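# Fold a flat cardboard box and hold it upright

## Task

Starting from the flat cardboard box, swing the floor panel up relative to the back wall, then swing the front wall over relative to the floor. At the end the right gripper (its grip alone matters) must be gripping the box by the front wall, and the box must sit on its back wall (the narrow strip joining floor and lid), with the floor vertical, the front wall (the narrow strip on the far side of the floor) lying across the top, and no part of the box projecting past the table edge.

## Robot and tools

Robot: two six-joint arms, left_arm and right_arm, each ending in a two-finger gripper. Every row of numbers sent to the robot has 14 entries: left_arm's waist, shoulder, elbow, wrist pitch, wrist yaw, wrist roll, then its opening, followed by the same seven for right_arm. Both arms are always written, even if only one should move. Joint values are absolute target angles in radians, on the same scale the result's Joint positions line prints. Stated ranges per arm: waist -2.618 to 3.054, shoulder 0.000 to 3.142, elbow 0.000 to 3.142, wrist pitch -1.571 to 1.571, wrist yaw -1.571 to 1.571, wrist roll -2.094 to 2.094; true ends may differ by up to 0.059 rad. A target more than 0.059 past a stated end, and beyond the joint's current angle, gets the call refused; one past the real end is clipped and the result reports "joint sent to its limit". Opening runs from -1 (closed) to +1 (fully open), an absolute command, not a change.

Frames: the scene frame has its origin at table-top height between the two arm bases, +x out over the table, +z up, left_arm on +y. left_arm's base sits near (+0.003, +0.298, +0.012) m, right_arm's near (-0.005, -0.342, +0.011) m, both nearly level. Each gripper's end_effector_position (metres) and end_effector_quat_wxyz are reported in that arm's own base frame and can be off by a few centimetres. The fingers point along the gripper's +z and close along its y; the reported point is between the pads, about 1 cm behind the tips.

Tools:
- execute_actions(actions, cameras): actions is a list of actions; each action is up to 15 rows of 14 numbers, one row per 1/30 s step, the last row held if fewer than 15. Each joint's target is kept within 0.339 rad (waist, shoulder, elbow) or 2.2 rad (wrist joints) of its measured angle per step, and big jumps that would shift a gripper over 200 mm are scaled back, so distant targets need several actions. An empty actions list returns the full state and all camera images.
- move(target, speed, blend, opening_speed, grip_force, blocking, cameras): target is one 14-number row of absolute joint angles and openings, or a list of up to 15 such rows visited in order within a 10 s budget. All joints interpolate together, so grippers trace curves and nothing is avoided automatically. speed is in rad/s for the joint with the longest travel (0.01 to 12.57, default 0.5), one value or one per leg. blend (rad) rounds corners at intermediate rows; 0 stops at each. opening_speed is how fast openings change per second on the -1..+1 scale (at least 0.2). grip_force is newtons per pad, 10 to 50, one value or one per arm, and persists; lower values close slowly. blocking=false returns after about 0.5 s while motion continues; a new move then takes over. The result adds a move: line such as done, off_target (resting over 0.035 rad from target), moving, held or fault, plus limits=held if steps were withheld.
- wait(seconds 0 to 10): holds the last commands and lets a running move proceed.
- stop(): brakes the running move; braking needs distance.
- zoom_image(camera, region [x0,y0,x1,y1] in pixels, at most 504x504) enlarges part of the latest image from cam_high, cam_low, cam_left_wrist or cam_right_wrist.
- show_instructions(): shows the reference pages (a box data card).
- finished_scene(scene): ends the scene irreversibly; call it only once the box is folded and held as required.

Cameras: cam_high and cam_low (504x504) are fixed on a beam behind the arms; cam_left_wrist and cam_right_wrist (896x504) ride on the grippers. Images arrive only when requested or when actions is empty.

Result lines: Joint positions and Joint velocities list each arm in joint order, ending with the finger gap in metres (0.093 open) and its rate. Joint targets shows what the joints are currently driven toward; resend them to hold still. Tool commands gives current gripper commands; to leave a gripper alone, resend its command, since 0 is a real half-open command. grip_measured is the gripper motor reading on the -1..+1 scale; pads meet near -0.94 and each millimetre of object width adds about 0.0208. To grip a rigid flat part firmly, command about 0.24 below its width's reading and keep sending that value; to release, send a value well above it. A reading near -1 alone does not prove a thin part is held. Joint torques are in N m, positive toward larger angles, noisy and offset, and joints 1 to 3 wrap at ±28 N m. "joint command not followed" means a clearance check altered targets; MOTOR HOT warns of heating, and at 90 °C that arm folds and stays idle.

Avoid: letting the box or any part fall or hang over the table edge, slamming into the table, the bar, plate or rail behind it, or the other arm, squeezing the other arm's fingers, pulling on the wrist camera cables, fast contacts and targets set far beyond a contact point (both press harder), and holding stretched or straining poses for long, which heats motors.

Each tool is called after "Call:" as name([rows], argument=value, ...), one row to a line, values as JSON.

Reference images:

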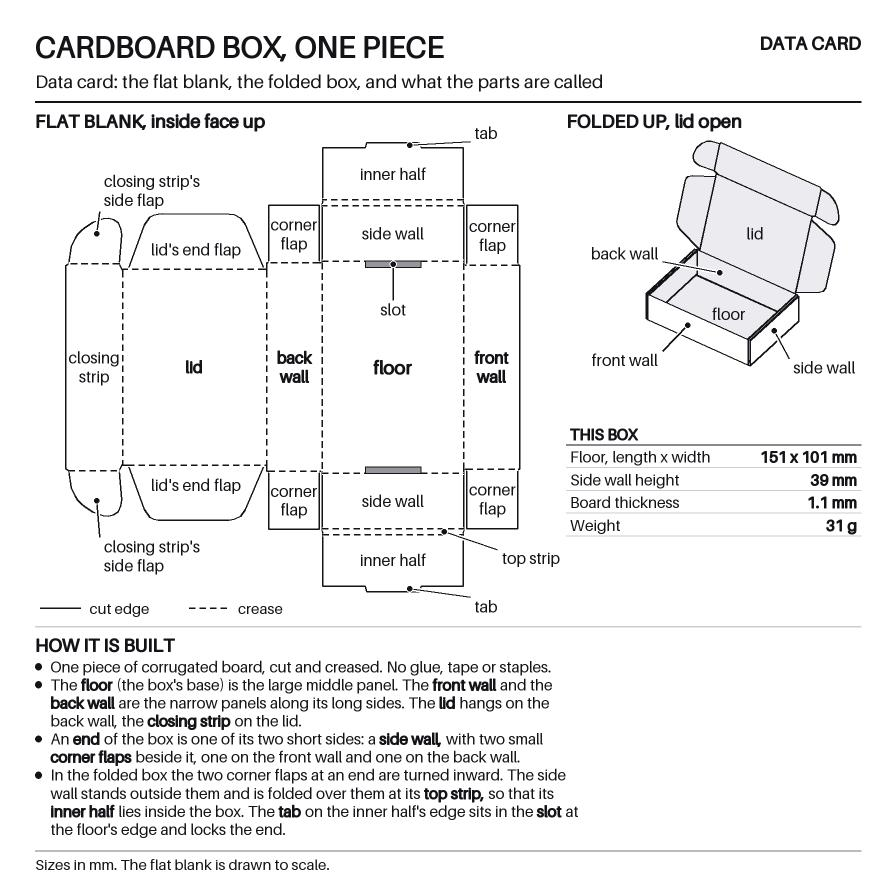

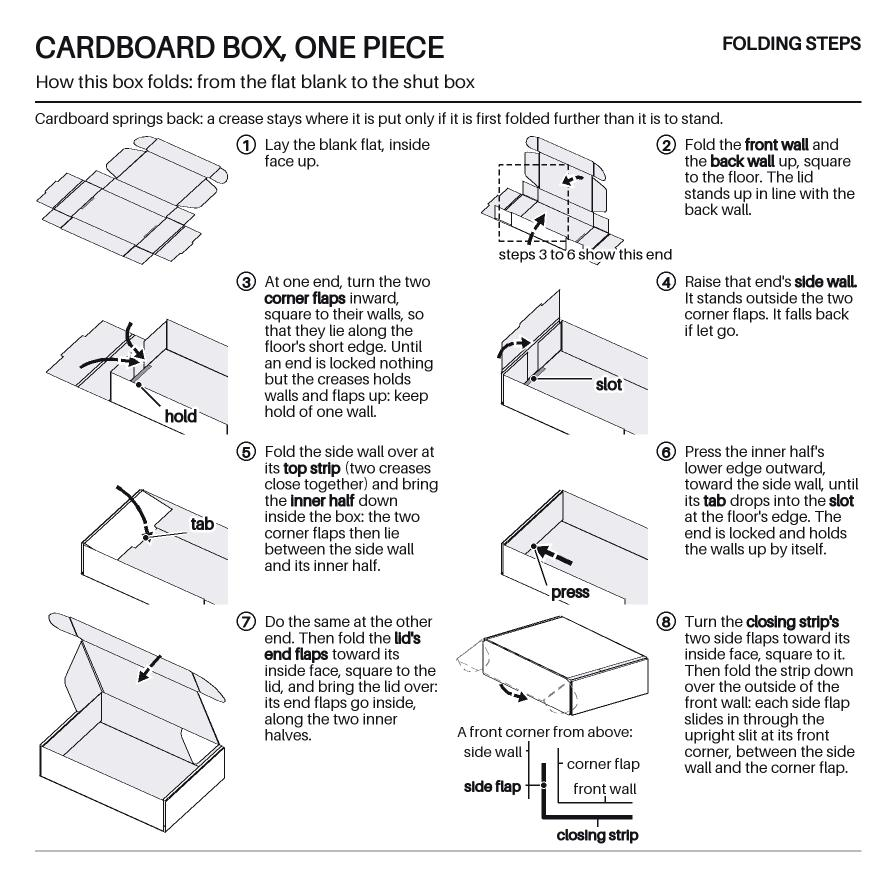

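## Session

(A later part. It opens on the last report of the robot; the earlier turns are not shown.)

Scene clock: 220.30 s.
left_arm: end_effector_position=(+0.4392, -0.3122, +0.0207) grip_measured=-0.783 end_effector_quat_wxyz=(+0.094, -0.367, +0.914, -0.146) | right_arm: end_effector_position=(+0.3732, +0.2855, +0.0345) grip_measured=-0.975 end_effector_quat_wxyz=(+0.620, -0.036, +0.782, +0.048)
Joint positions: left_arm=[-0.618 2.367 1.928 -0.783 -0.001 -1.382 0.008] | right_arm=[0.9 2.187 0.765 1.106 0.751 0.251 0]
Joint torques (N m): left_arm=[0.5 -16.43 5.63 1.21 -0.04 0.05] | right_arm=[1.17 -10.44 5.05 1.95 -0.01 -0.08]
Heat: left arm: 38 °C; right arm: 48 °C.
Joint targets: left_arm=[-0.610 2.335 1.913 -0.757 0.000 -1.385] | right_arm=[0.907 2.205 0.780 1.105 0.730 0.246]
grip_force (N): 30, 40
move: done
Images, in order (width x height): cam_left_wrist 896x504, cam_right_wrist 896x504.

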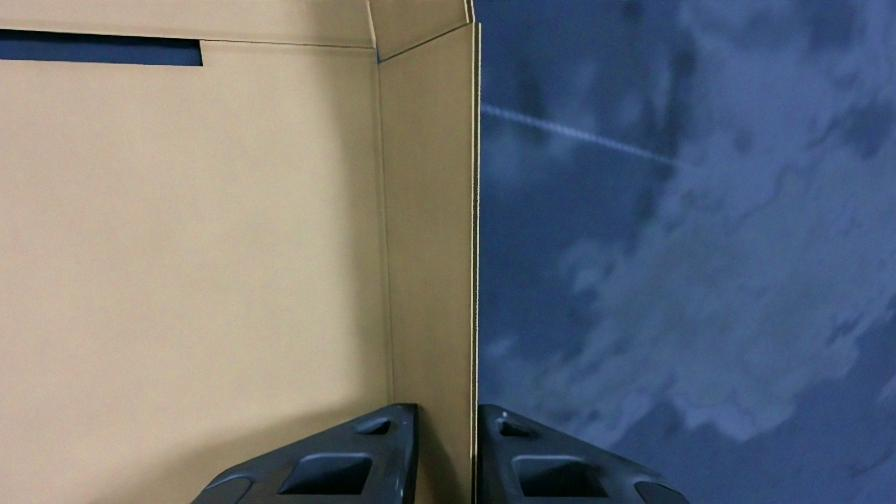

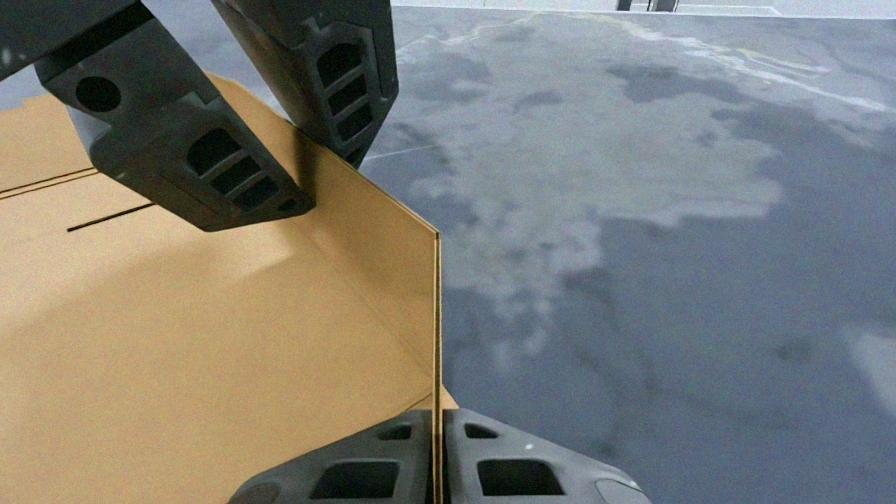

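Call:
wait(seconds=0, cameras=["cam_right_wrist","cam_low","cam_left_wrist"])

Call:
zoom_image(camera="cam_right_wrist", region=[300, 180, 560, 440])

Call:
zoom_image(camera="cam_low", region=[200, 200, 360, 320])

Scene clock: 229.90 s.
left_arm: end_effector_position=(+0.4392, -0.3122, +0.0207) grip_measured=-0.793 end_effector_quat_wxyz=(+0.094, -0.368, +0.914, -0.146) | right_arm: end_effector_position=(+0.3732, +0.2855, +0.0345) grip_measured=-0.975 end_effector_quat_wxyz=(+0.620, -0.037, +0.782, +0.047)
Joint positions: left_arm=[-0.618 2.367 1.928 -0.783 -0.001 -1.383 0.007] | right_arm=[0.9 2.187 0.765 1.106 0.751 0.248 0]
Joint torques (N m): left_arm=[0.5 -16.34 5.52 1.21 -0.04 0.08] | right_arm=[1.17 -10.4 5.07 1.94 -0.01 -0.03]
Motor temperatures (°C): left_arm=[21 44 29 27 23 22 21] | right_arm=[21 48 35 33 22 22 22]
Heat: left arm: 44 °C; right arm: 48 °C.
Joint targets: left_arm=[-0.610 2.335 1.913 -0.757 0.000 -1.386] | right_arm=[0.907 2.205 0.780 1.105 0.730 0.245]
Tool commands: left_gripper/opening=-1.0 right_gripper/opening=-1.0
grip_force (N): 30, 40
Images, in order (width x height): cam_low 504x504, cam_left_wrist 896x504, cam_right_wrist 896x504.

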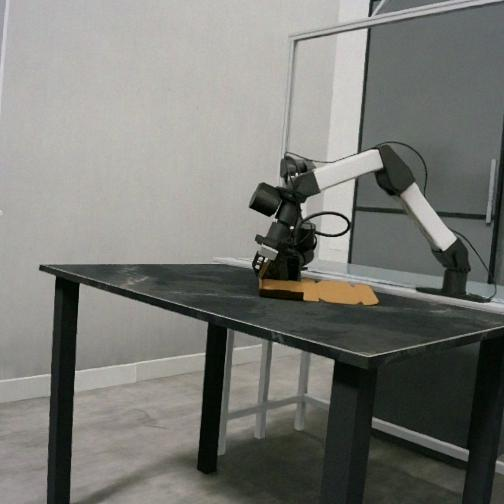

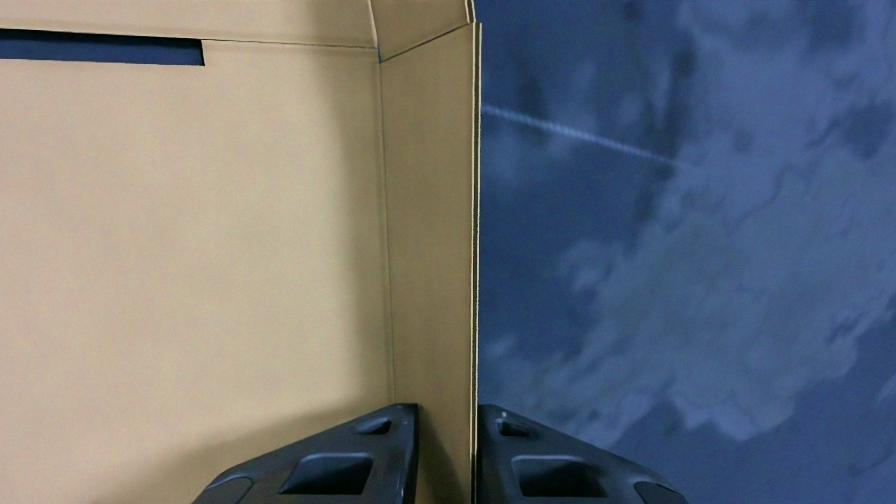

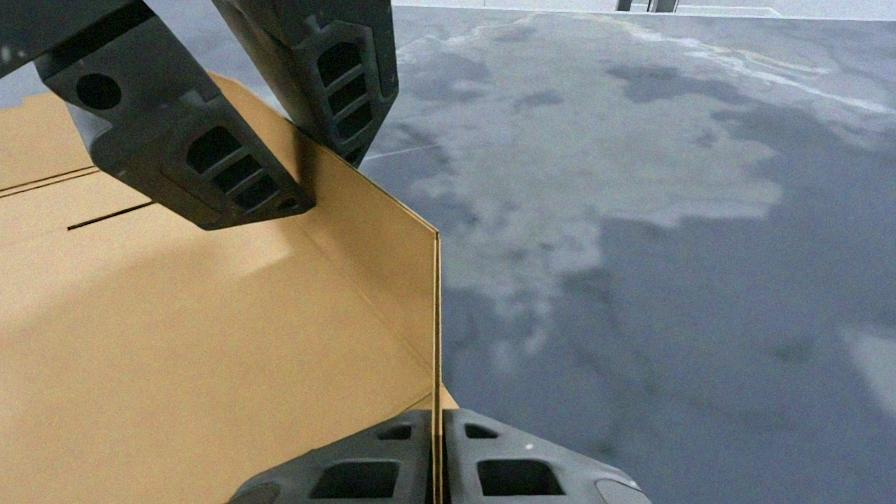

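Scaled by 1.938 from the camera's 896x504 image, which has a finer 1280x720 frame.

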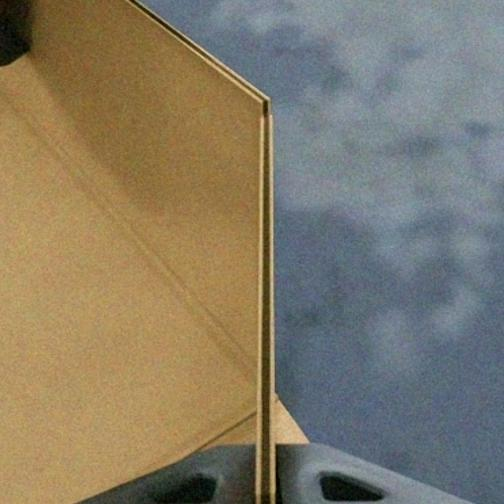

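Scaled by 3.150 from the camera's 504x504 image, which has a finer 720x720 frame.

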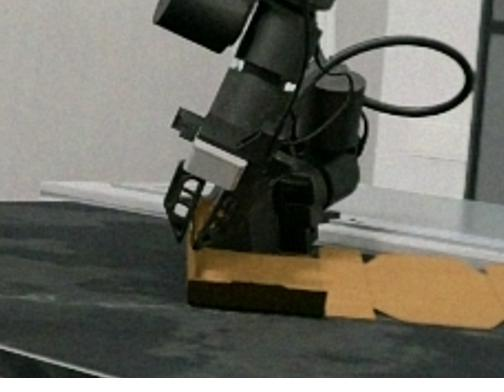

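Call:
move([
  [-0.610,2.335,1.914,-0.757,0,-1.386,-0.9,0.906,2.205,0.78,1.105,0.73,0.246,-0.35],
  [-0.610,2.335,1.914,-0.757,0,-1.386,-0.9,0.524,2.205,0.688,1.267,-0.24,-0.068,-0.35],
], speed=0.6, cameras=["cam_right_wrist","cam_left_wrist","cam_high"])

Scene clock: 239.87 s.
left_arm: end_effector_position=(+0.4460, -0.3083, +0.0226) grip_measured=-0.901 end_effector_quat_wxyz=(+0.102, -0.372, +0.910, -0.150) | right_arm: end_effector_position=(+0.4017, +0.2706, +0.0283) grip_measured=-0.352 end_effector_quat_wxyz=(+0.572, -0.285, +0.738, +0.217)
Joint positions: left_arm=[-0.608 2.365 1.928 -0.769 -0.009 -1.382 0.002] | right_arm=[0.523 2.187 0.698 1.229 -0.203 -0.059 0.028]
Joint torques (N m): left_arm=[-0.34 -16.24 5.61 1.11 0.03 0.06] | right_arm=[0.46 -10.21 2.91 2.58 -0.25 -0.09]
Motor temperatures (°C): left_arm=[21 49 30 27 23 22 21] | right_arm=[21 48 35 34 22 22 22]
Heat: left arm: 49 °C; right arm: 48 °C.
Joint targets: left_arm=[-0.610 2.335 1.914 -0.757 0.001 -1.385] | right_arm=[0.522 2.205 0.687 1.266 -0.230 -0.068]
grip_force (N): 30, 40
move: off_target (right_arm); right_arm: the wrist pitch is farthest, 0.038 rad from its target
Images, in order (width x height): cam_high 504x504, cam_left_wrist 896x504, cam_right_wrist 896x504.

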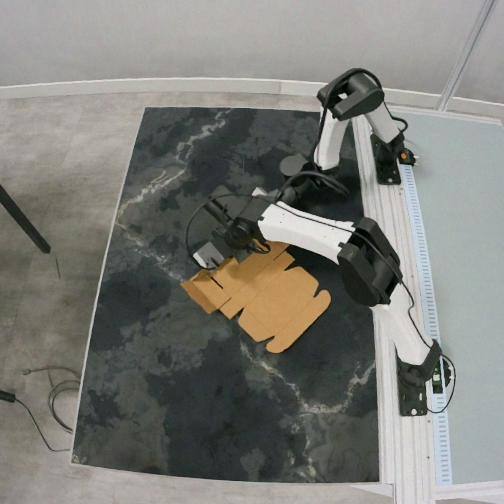

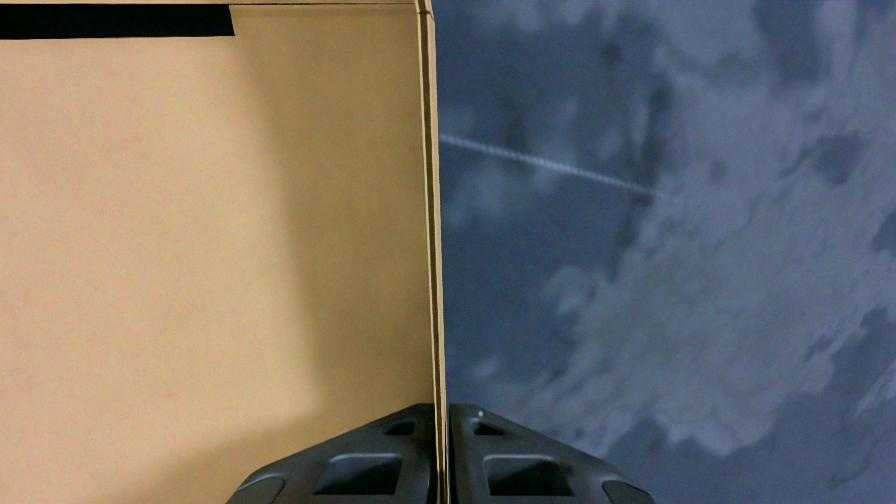

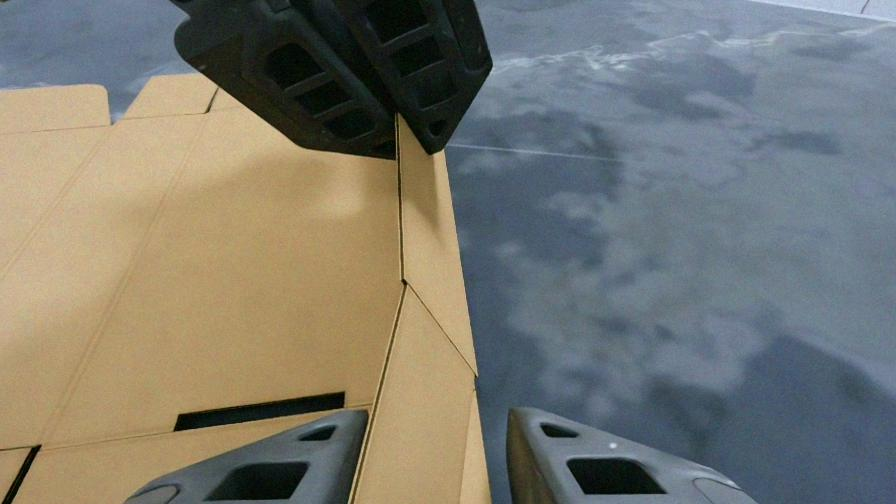

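Call:
move(target=[-0.610,2.335,1.914,-0.757,0,-1.386,-0.9,0.512,2.322,0.998,1.04,-0.298,-0.08,-0.2], speed=0.3, cameras=["cam_right_wrist"])

Scene clock: 246.27 s.
left_arm: end_effector_position=(+0.4699, -0.2853, +0.0309) grip_measured=-0.901 end_effector_quat_wxyz=(+0.148, -0.389, +0.898, -0.142) | right_arm: end_effector_position=(+0.4419, +0.3050, +0.0253) grip_measured=-0.202 end_effector_quat_wxyz=(+0.559, -0.313, +0.727, +0.247)
Joint positions: left_arm=[-0.572 2.356 1.928 -0.738 -0.087 -1.372 0.002] | right_arm=[0.51 2.289 0.949 1.072 -0.302 -0.073 0.036]
Joint torques (N m): left_arm=[-3.26 -15.46 5.72 0.89 0.61 0.04] | right_arm=[0.73 -10.54 8.27 1.79 -0.05 -0.08]
Heat: left arm: 51 °C; right arm: 48 °C.
Joint targets: left_arm=[-0.610 2.335 1.914 -0.757 -0.010 -1.377] | right_arm=[0.513 2.323 0.998 1.041 -0.309 -0.080]
grip_force (N): 30, 40
move: off_target (left_arm, right_arm); left_arm: the wrist yaw is farthest, 0.087 rad from its target; right_arm: the elbow is farthest, 0.049 rad from its target
Images, in order (width x height): cam_right_wrist 896x504.

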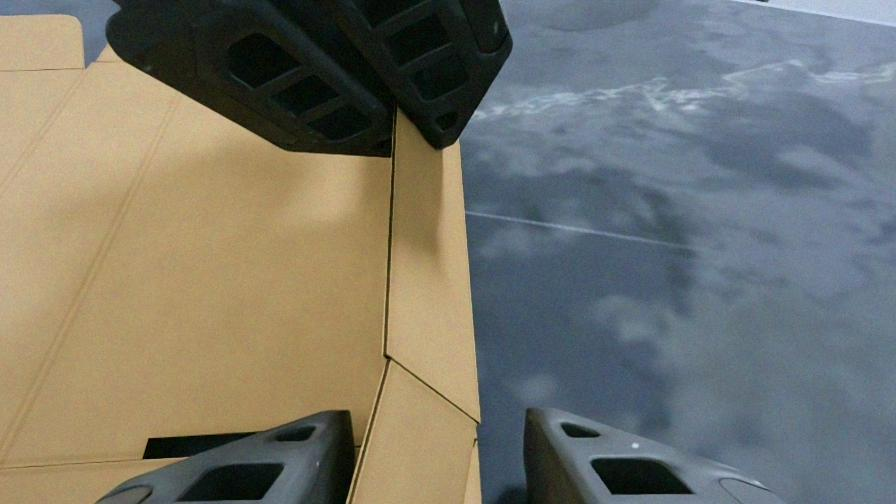

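Call:
move(target=[-0.610,2.335,1.914,-0.757,0,-1.386,-0.9,0.513,2.215,0.985,1.0,-0.302,-0.078,-0.2], speed=0.3, cameras=["cam_right_wrist"])

Scene clock: 251.07 s.
left_arm: end_effector_position=(+0.4695, -0.2860, +0.0308) grip_measured=-0.901 end_effector_quat_wxyz=(+0.146, -0.389, +0.898, -0.143) | right_arm: end_effector_position=(+0.4420, +0.3033, +0.0255) grip_measured=-0.202 end_effector_quat_wxyz=(+0.550, -0.311, +0.736, +0.243)
Joint positions: left_arm=[-0.572 2.356 1.928 -0.738 -0.082 -1.372 0.002] | right_arm=[0.51 2.268 0.949 1.025 -0.293 -0.069 0.036]
Joint torques (N m): left_arm=[-3.34 -15.56 5.7 0.88 0.69 -0.04] | right_arm=[0.79 -19.15 7.36 1.85 0.01 -0.06]
Heat: left arm: 52 °C; right arm: 48 °C.
Joint targets: left_arm=[-0.610 2.335 1.914 -0.757 0.001 -1.386] | right_arm=[0.513 2.215 0.985 1.000 -0.293 -0.075]
grip_force (N): 30, 40
move: off_target (left_arm, right_arm); left_arm: the wrist yaw is farthest, 0.082 rad from its target; right_arm: the shoulder is farthest, 0.053 rad from its target
Images, in order (width x height): cam_right_wrist 896x504.

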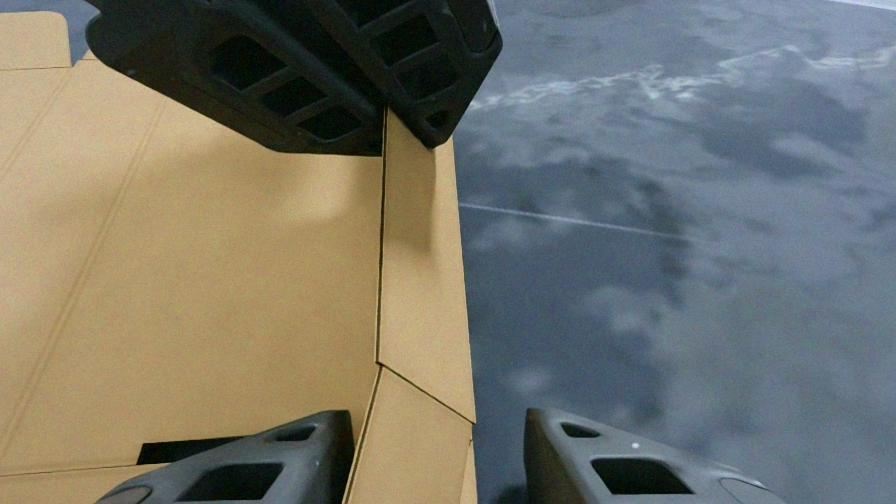

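Call:
move([
  [-0.610,2.335,1.914,-0.757,0,-1.386,-0.9,0.513,2.16,0.985,1.0,-0.302,-0.078,-0.2],
  [-0.610,2.335,1.914,-0.757,0,-1.386,-0.9,0.514,2.36,1.175,0.91,-0.36,-0.1,-0.2],
], speed=0.3, cameras=["cam_right_wrist"])

Scene clock: 259.10 s.
left_arm: end_effector_position=(+0.4666, -0.2901, +0.0304) grip_measured=-0.901 end_effector_quat_wxyz=(+0.137, -0.389, +0.899, -0.149) | right_arm: end_effector_position=(+0.4778, +0.3291, +0.0622) grip_measured=-0.202 end_effector_quat_wxyz=(+0.581, -0.321, +0.699, +0.265)
Joint positions: left_arm=[-0.575 2.356 1.928 -0.74 -0.062 -1.379 0.002] | right_arm=[0.504 2.308 1.144 0.967 -0.347 -0.071 0.036]
Joint torques (N m): left_arm=[-3.04 -15.46 5.75 0.92 0.49 -0.06] | right_arm=[1.46 -9.96 7.72 1.5 -0.11 -0.21]
Motor temperatures (°C): left_arm=[21 54 30 27 23 22 21] | right_arm=[21 51 36 36 22 22 22]
Heat: left arm: 54 °C; right arm: 51 °C.
Joint targets: left_arm=[-0.610 2.335 1.914 -0.757 -0.001 -1.392] | right_arm=[0.514 2.359 1.175 0.910 -0.360 -0.093]
grip_force (N): 30, 40
move: off_target (left_arm, right_arm); left_arm: the wrist yaw is farthest, 0.062 rad from its target; right_arm: the wrist pitch is farthest, 0.057 rad from its target
Images, in order (width x height): cam_right_wrist 896x504.

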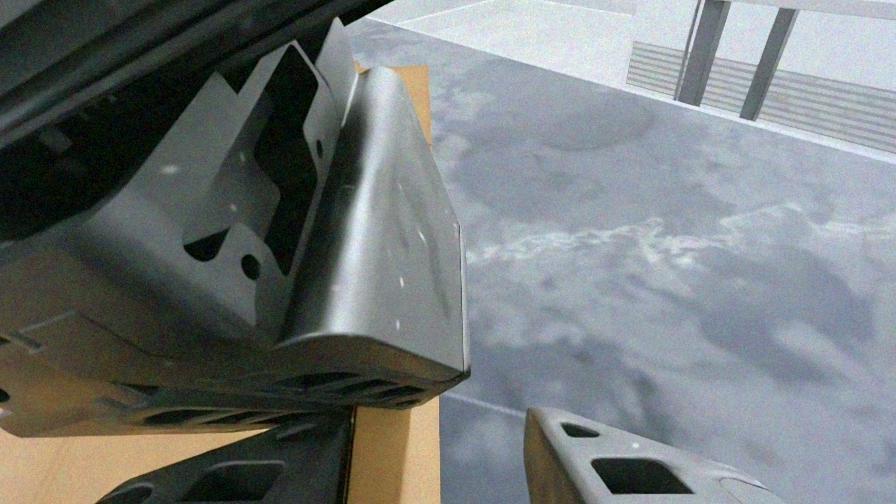

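Call:
move([
  [-0.610,2.335,1.914,-0.757,0,-1.386,-0.9,0.528,2.352,1.16,0.91,-0.36,-0.1,-0.2],
  [-0.610,2.335,1.914,-0.757,0,-1.386,-0.9,0.526,2.378,1.112,0.9,-0.352,-0.097,-0.2],
], speed=0.15, cameras=["cam_right_wrist","cam_low"])

Call:
zoom_image(camera="cam_low", region=[200, 200, 360, 320])

Scene clock: 266.80 s.
left_arm: end_effector_position=(+0.4666, -0.2901, +0.0304) grip_measured=-0.901 end_effector_quat_wxyz=(+0.138, -0.386, +0.900, -0.148) | right_arm: end_effector_position=(+0.4775, +0.3290, +0.0611) grip_measured=-0.202 end_effector_quat_wxyz=(+0.581, -0.322, +0.700, +0.264)
Joint positions: left_arm=[-0.575 2.356 1.928 -0.74 -0.062 -1.372 0.002] | right_arm=[0.504 2.309 1.142 0.968 -0.347 -0.073 0.036]
Joint torques (N m): left_arm=[-3.07 -15.45 5.71 0.9 0.51 0.01] | right_arm=[2.56 -8.16 2.97 1.38 -0.03 -0.24]
Motor temperatures (°C): left_arm=[21 56 30 27 23 22 21] | right_arm=[21 50 36 35 22 22 22]
Heat: left arm: 56 °C; right arm: 50 °C.
Joint targets: left_arm=[-0.610 2.335 1.914 -0.757 0.000 -1.380] | right_arm=[0.526 2.378 1.113 0.901 -0.352 -0.098]
grip_force (N): 30, 40
move: off_target (left_arm, right_arm); left_arm: the wrist yaw is farthest, 0.062 rad from its target; right_arm: the shoulder is farthest, 0.069 rad from its target
Images, in order (width x height): cam_low 504x504, cam_right_wrist 896x504.

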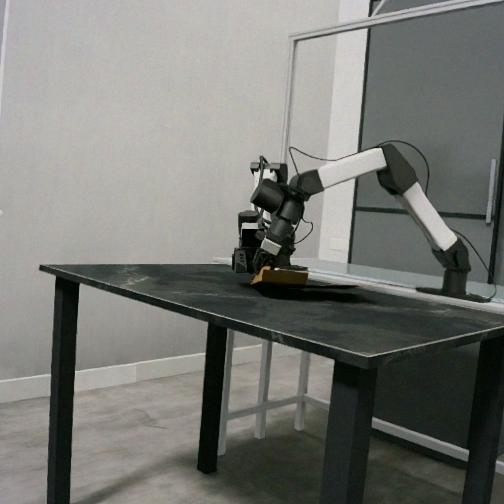

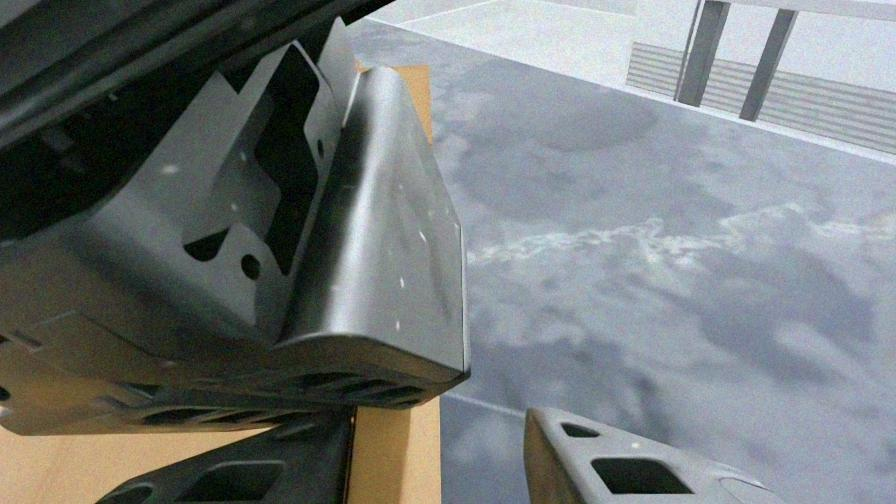

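Scaled by 3.150 from the camera's 504x504 image, which has a finer 720x720 frame.

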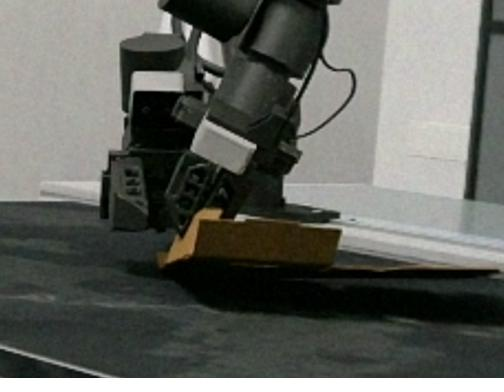

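Call:
move(target=[-0.600,2.335,1.914,-0.757,0,-1.386,-0.9,0.482,2.215,1.014,1.06,-0.37,-0.08,-0.2], speed=0.3, cameras=["cam_right_wrist","cam_low","cam_high","cam_left_wrist"])

Call:
zoom_image(camera="cam_low", region=[200, 200, 360, 320])

Call:
zoom_image(camera="cam_high", region=[150, 160, 350, 360])

Scene clock: 272.47 s.
left_arm: end_effector_position=(+0.4536, -0.3098, +0.0308) grip_measured=-0.901 end_effector_quat_wxyz=(+0.112, -0.374, +0.906, -0.166) | right_arm: end_effector_position=(+0.4651, +0.3072, +0.0632) grip_measured=-0.202 end_effector_quat_wxyz=(+0.588, -0.313, +0.700, +0.257)
Joint positions: left_arm=[-0.601 2.354 1.928 -0.742 -0.007 -1.383 0.002] | right_arm=[0.481 2.259 1.029 1.042 -0.345 -0.073 0.036]
Joint torques (N m): left_arm=[-0.84 -15.36 5.67 0.93 0.12 -0.07] | right_arm=[0.58 -18.77 3.81 2.34 -0.25 -0.08]
Motor temperatures (°C): left_arm=[21 57 30 27 23 22 21] | right_arm=[21 50 36 34 22 22 22]
Heat: left arm: 57 °C; right arm: 50 °C.
Joint targets: left_arm=[-0.610 2.335 1.914 -0.757 0.007 -1.397] | right_arm=[0.482 2.215 1.013 1.059 -0.369 -0.080]
grip_force (N): 30, 40
move: off_target (right_arm); right_arm: the shoulder is farthest, 0.044 rad from its target

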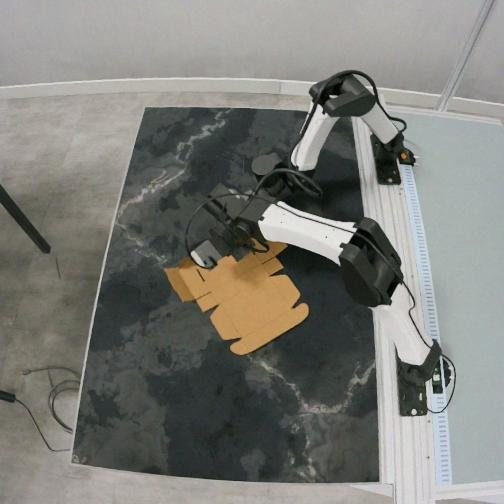

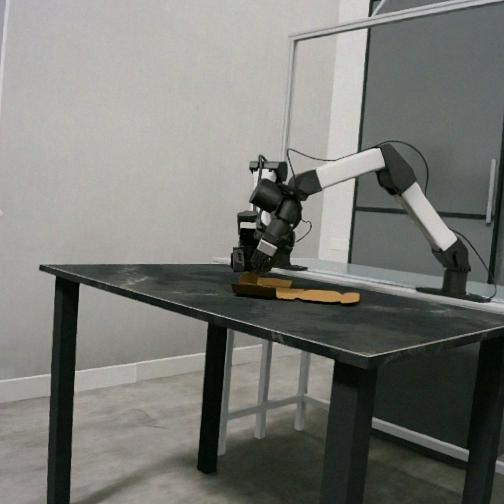

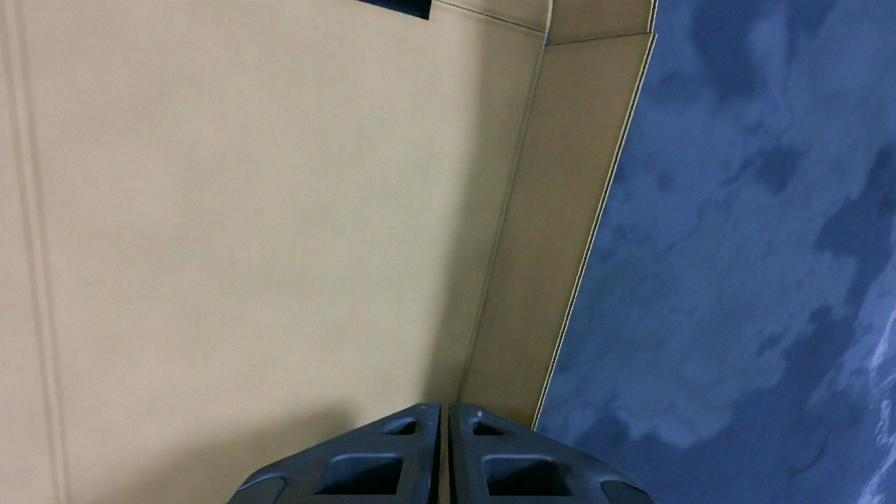

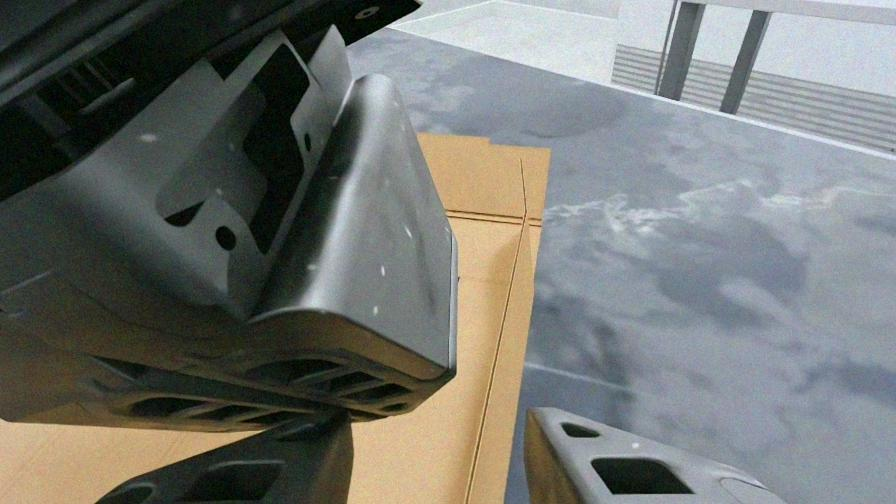

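Scaled by 3.150 from the camera's 504x504 image, which has a finer 720x720 frame.

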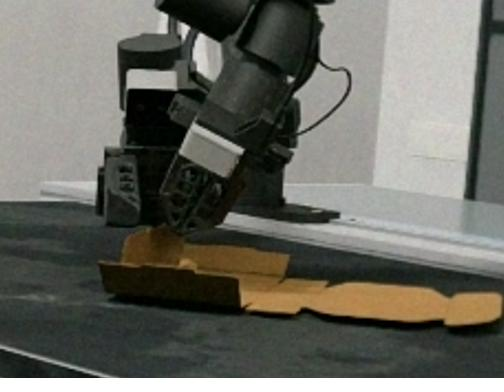

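Scaled by 2.520 from the camera's 504x504 image, which has a finer 720x720 frame.

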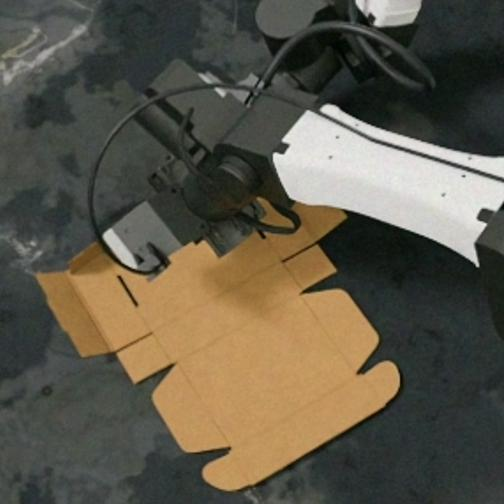

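Call:
move([
  [-0.56,2.27,2.10,-1.03,0,-1.386,-1,0.482,2.215,1.014,1.06,-0.37,-0.08,-0.2],
  [-0.392,2.13,1.775,-1.24,0,-1.386,-1,0.482,2.215,1.014,1.06,-0.37,-0.08,-0.2],
], speed=0.6, blend=0.1, cameras=["cam_right_wrist","cam_high","cam_left_wrist"])

Call:
zoom_image(camera="cam_high", region=[150, 160, 350, 360])

Scene clock: 291.77 s.
left_arm: end_effector_position=(+0.3819, -0.1512, +0.0583) grip_measured=-0.981 end_effector_quat_wxyz=(-0.007, -0.477, +0.879, +0.009) | right_arm: end_effector_position=(+0.4651, +0.3072, +0.0632) grip_measured=-0.202 end_effector_quat_wxyz=(+0.588, -0.313, +0.700, +0.257)
Joint positions: left_arm=[-0.377 2.158 1.788 -1.225 -0.001 -1.372 0] | right_arm=[0.481 2.259 1.029 1.042 -0.345 -0.073 0.036]
Joint torques (N m): left_arm=[-0.57 -13.93 5.09 0.02 -0.01 0.04] | right_arm=[0.61 -18.74 3.85 2.34 -0.23 -0.08]
Motor temperatures (°C): left_arm=[21 59 30 26 23 22 21] | right_arm=[21 65 35 37 22 22 22]
Heat: left arm: 59 °C; right arm: 65 °C.
Joint targets: left_arm=[-0.382 2.131 1.776 -1.240 0.003 -1.375] | right_arm=[0.482 2.215 1.014 1.060 -0.370 -0.080]
grip_force (N): 30, 40
move: off_target (right_arm); right_arm: the shoulder is farthest, 0.044 rad from its target
Images, in order (width x height): cam_high 504x504, cam_left_wrist 896x504, cam_right_wrist 896x504.

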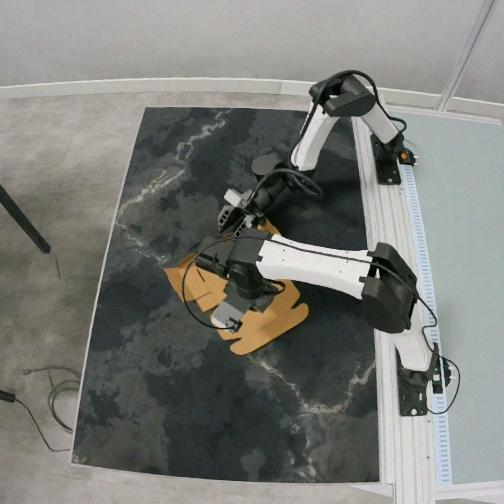

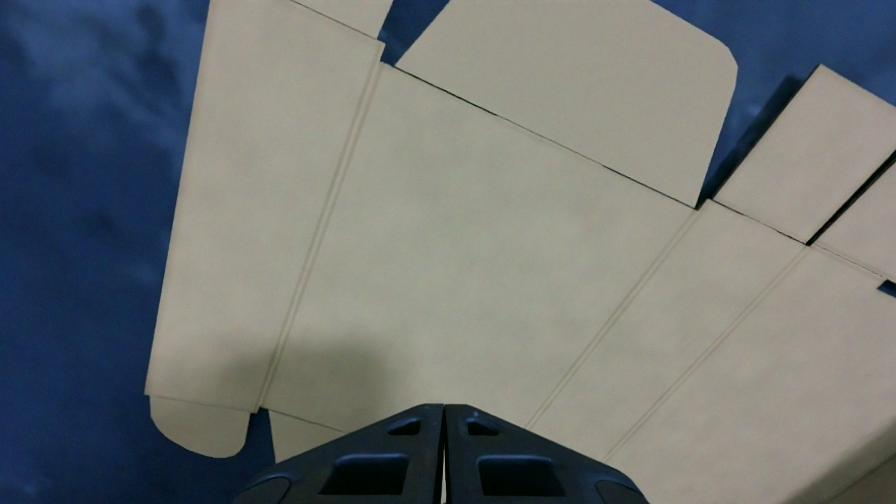

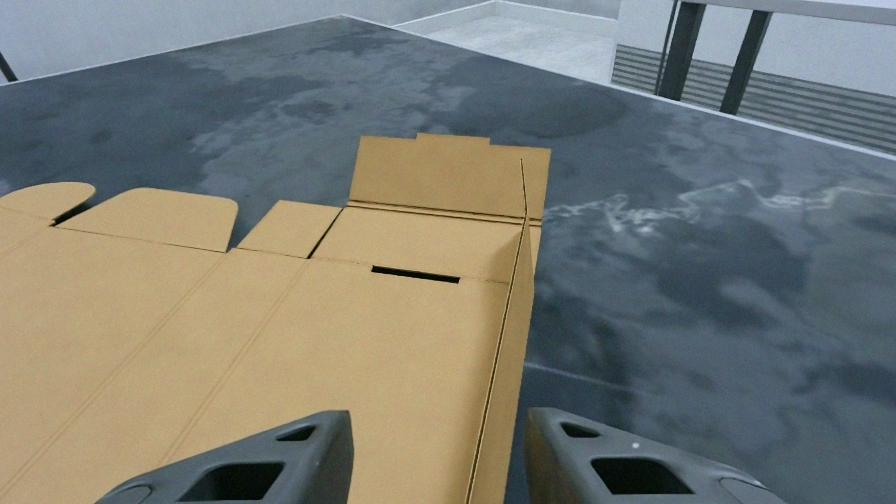

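Scaled by 2.520 from the camera's 504x504 image, which has a finer 720x720 frame.

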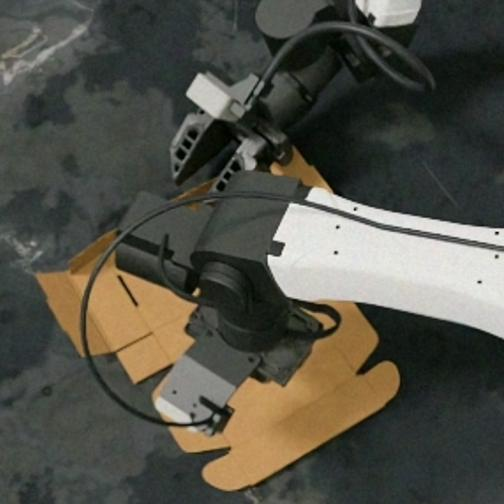

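Call:
zoom_image(camera="cam_right_wrist", region=[400, 120, 620, 504])

Scaled by 1.312 from the camera's 896x504 image, which has a finer 1280x720 frame.

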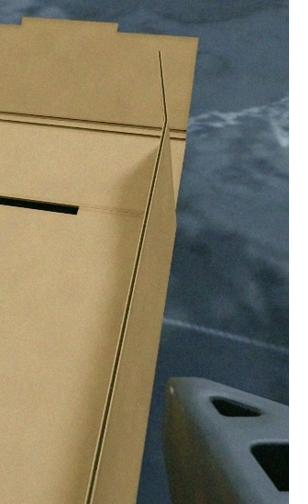

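Call:
move([
  [-0.382,2.215,1.665,-1.03,0,-1.38,-1,0.548,2.335,0.989,1.135,-0.06,-0.01,-0.2],
  [-0.382,2.225,1.655,-1.01,0,-1.38,-1,0.548,2.335,0.989,1.135,-0.06,-0.01,-1],
], speed=0.2, cameras=["cam_right_wrist","cam_left_wrist","cam_low"])

Call:
zoom_image(camera="cam_low", region=[200, 200, 360, 320])

Scene clock: 305.77 s.
left_arm: end_effector_position=(+0.3874, -0.1534, +0.0075) grip_measured=-0.981 end_effector_quat_wxyz=(-0.002, -0.477, +0.879, +0.003) | right_arm: end_effector_position=(+0.4773, +0.2983, +0.0686) grip_measured=-0.977 end_effector_quat_wxyz=(+0.638, -0.223, +0.711, +0.195)
Joint positions: left_arm=[-0.377 2.212 1.669 -1.036 -0.001 -1.372 0] | right_arm=[0.541 2.288 1.012 1.165 -0.059 -0.014 0]
Joint torques (N m): left_arm=[-0.53 -10.44 4.77 0.46 -0.04 -0.01] | right_arm=[1.22 -9.57 3.1 1.87 0.05 0.03]
Motor temperatures (°C): left_arm=[21 55 30 26 23 22 21] | right_arm=[21 67 34 37 22 22 22]
Heat: left arm: 55 °C; right arm: 67 °C.
Joint targets: left_arm=[-0.382 2.225 1.655 -1.011 0.000 -1.380] | right_arm=[0.548 2.335 0.990 1.137 -0.060 -0.010]
grip_force (N): 30, 40
move: off_target (right_arm); target 2's new numbers were sent with right_arm's shoulder 0.049 rad from that target; right_arm: the shoulder is farthest, 0.047 rad from its target
Images, in order (width x height): cam_low 504x504, cam_left_wrist 896x504, cam_right_wrist 896x504.

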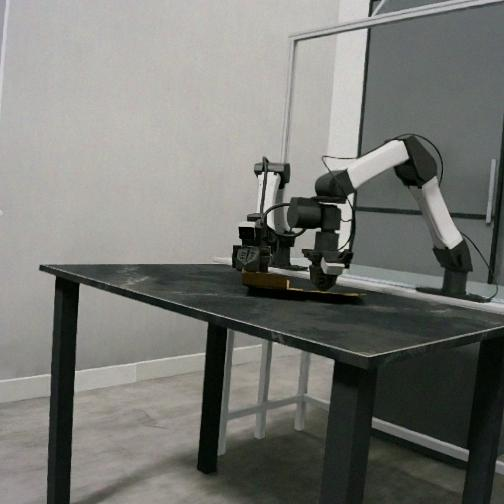

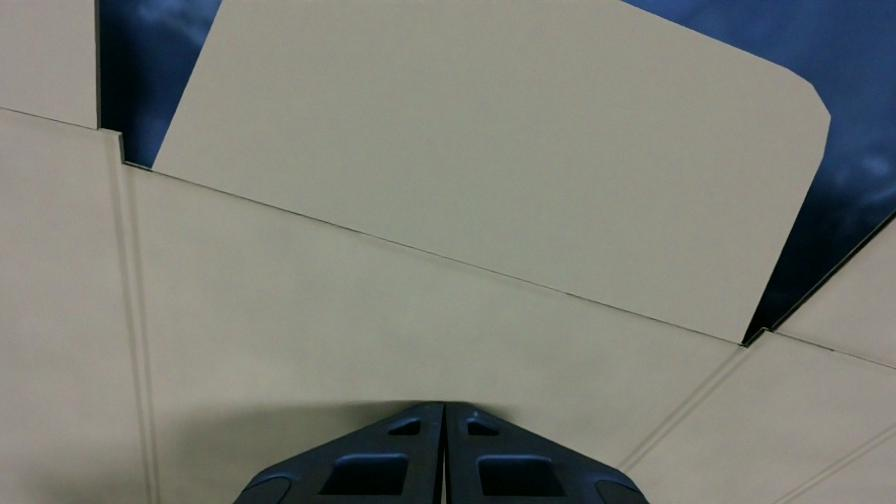

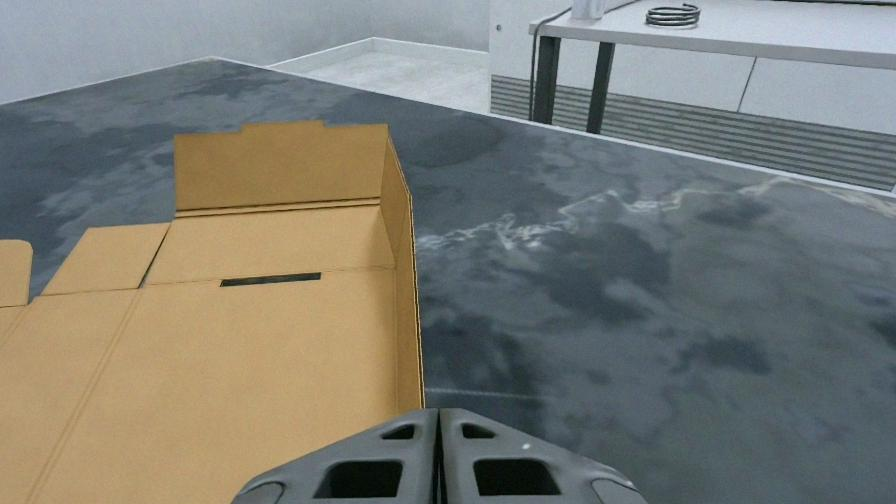

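Scaled by 3.150 from the camera's 504x504 image, which has a finer 720x720 frame.

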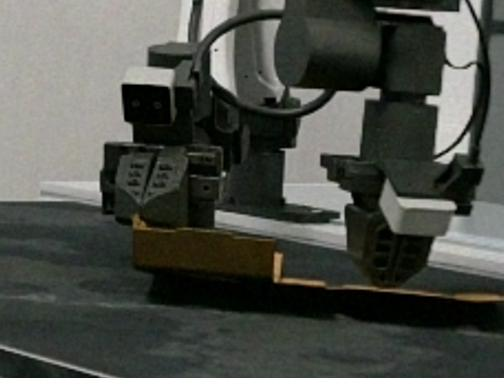

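Call:
move(target=[-0.382,2.225,1.655,-1.01,0,-1.38,-1,0.548,2.335,0.989,1.135,-0.06,-0.01,-0.2], speed=0.5, cameras=["cam_high","cam_right_wrist"])

Call:
zoom_image(camera="cam_high", region=[150, 180, 310, 340])

Scene clock: 314.20 s.
left_arm: end_effector_position=(+0.3877, -0.1535, +0.0075) grip_measured=-0.981 end_effector_quat_wxyz=(-0.002, -0.477, +0.879, +0.003) | right_arm: end_effector_position=(+0.4738, +0.2962, +0.0538) grip_measured=-0.202 end_effector_quat_wxyz=(+0.627, -0.229, +0.720, +0.189)
Joint positions: left_arm=[-0.377 2.212 1.669 -1.035 -0.001 -1.372 0] | right_arm=[0.541 2.306 1 1.163 -0.059 -0.023 0.036]
Joint torques (N m): left_arm=[-0.51 -10.48 4.82 0.48 -0.01 0] | right_arm=[1.24 -11.34 3.79 1.86 0.03 0.03]
Motor temperatures (°C): left_arm=[21 53 30 25 23 22 21] | right_arm=[21 63 34 38 22 22 22]
Heat: left arm: 53 °C; right arm: 63 °C.
Joint targets: left_arm=[-0.382 2.225 1.655 -1.009 0.000 -1.380] | right_arm=[0.548 2.336 0.988 1.133 -0.061 -0.019]
grip_force (N): 30, 40
move: done
Images, in order (width x height): cam_high 504x504, cam_right_wrist 896x504.

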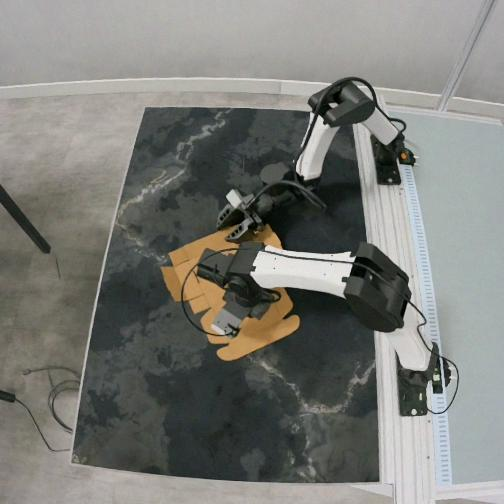

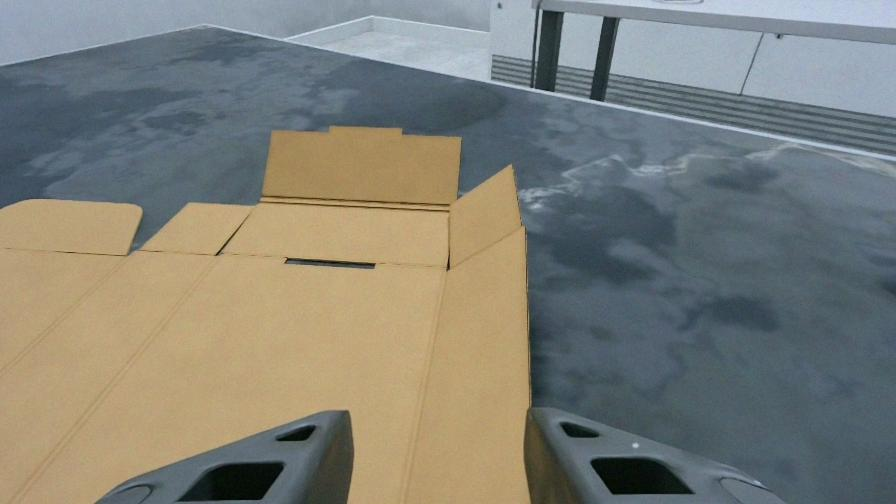

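Scaled by 3.150 from the camera's 504x504 image, which has a finer 720x720 frame.

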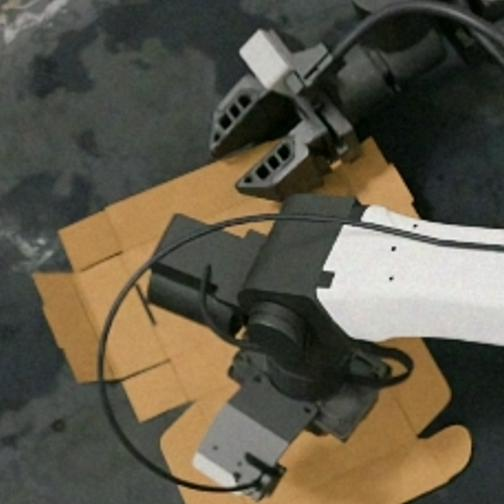

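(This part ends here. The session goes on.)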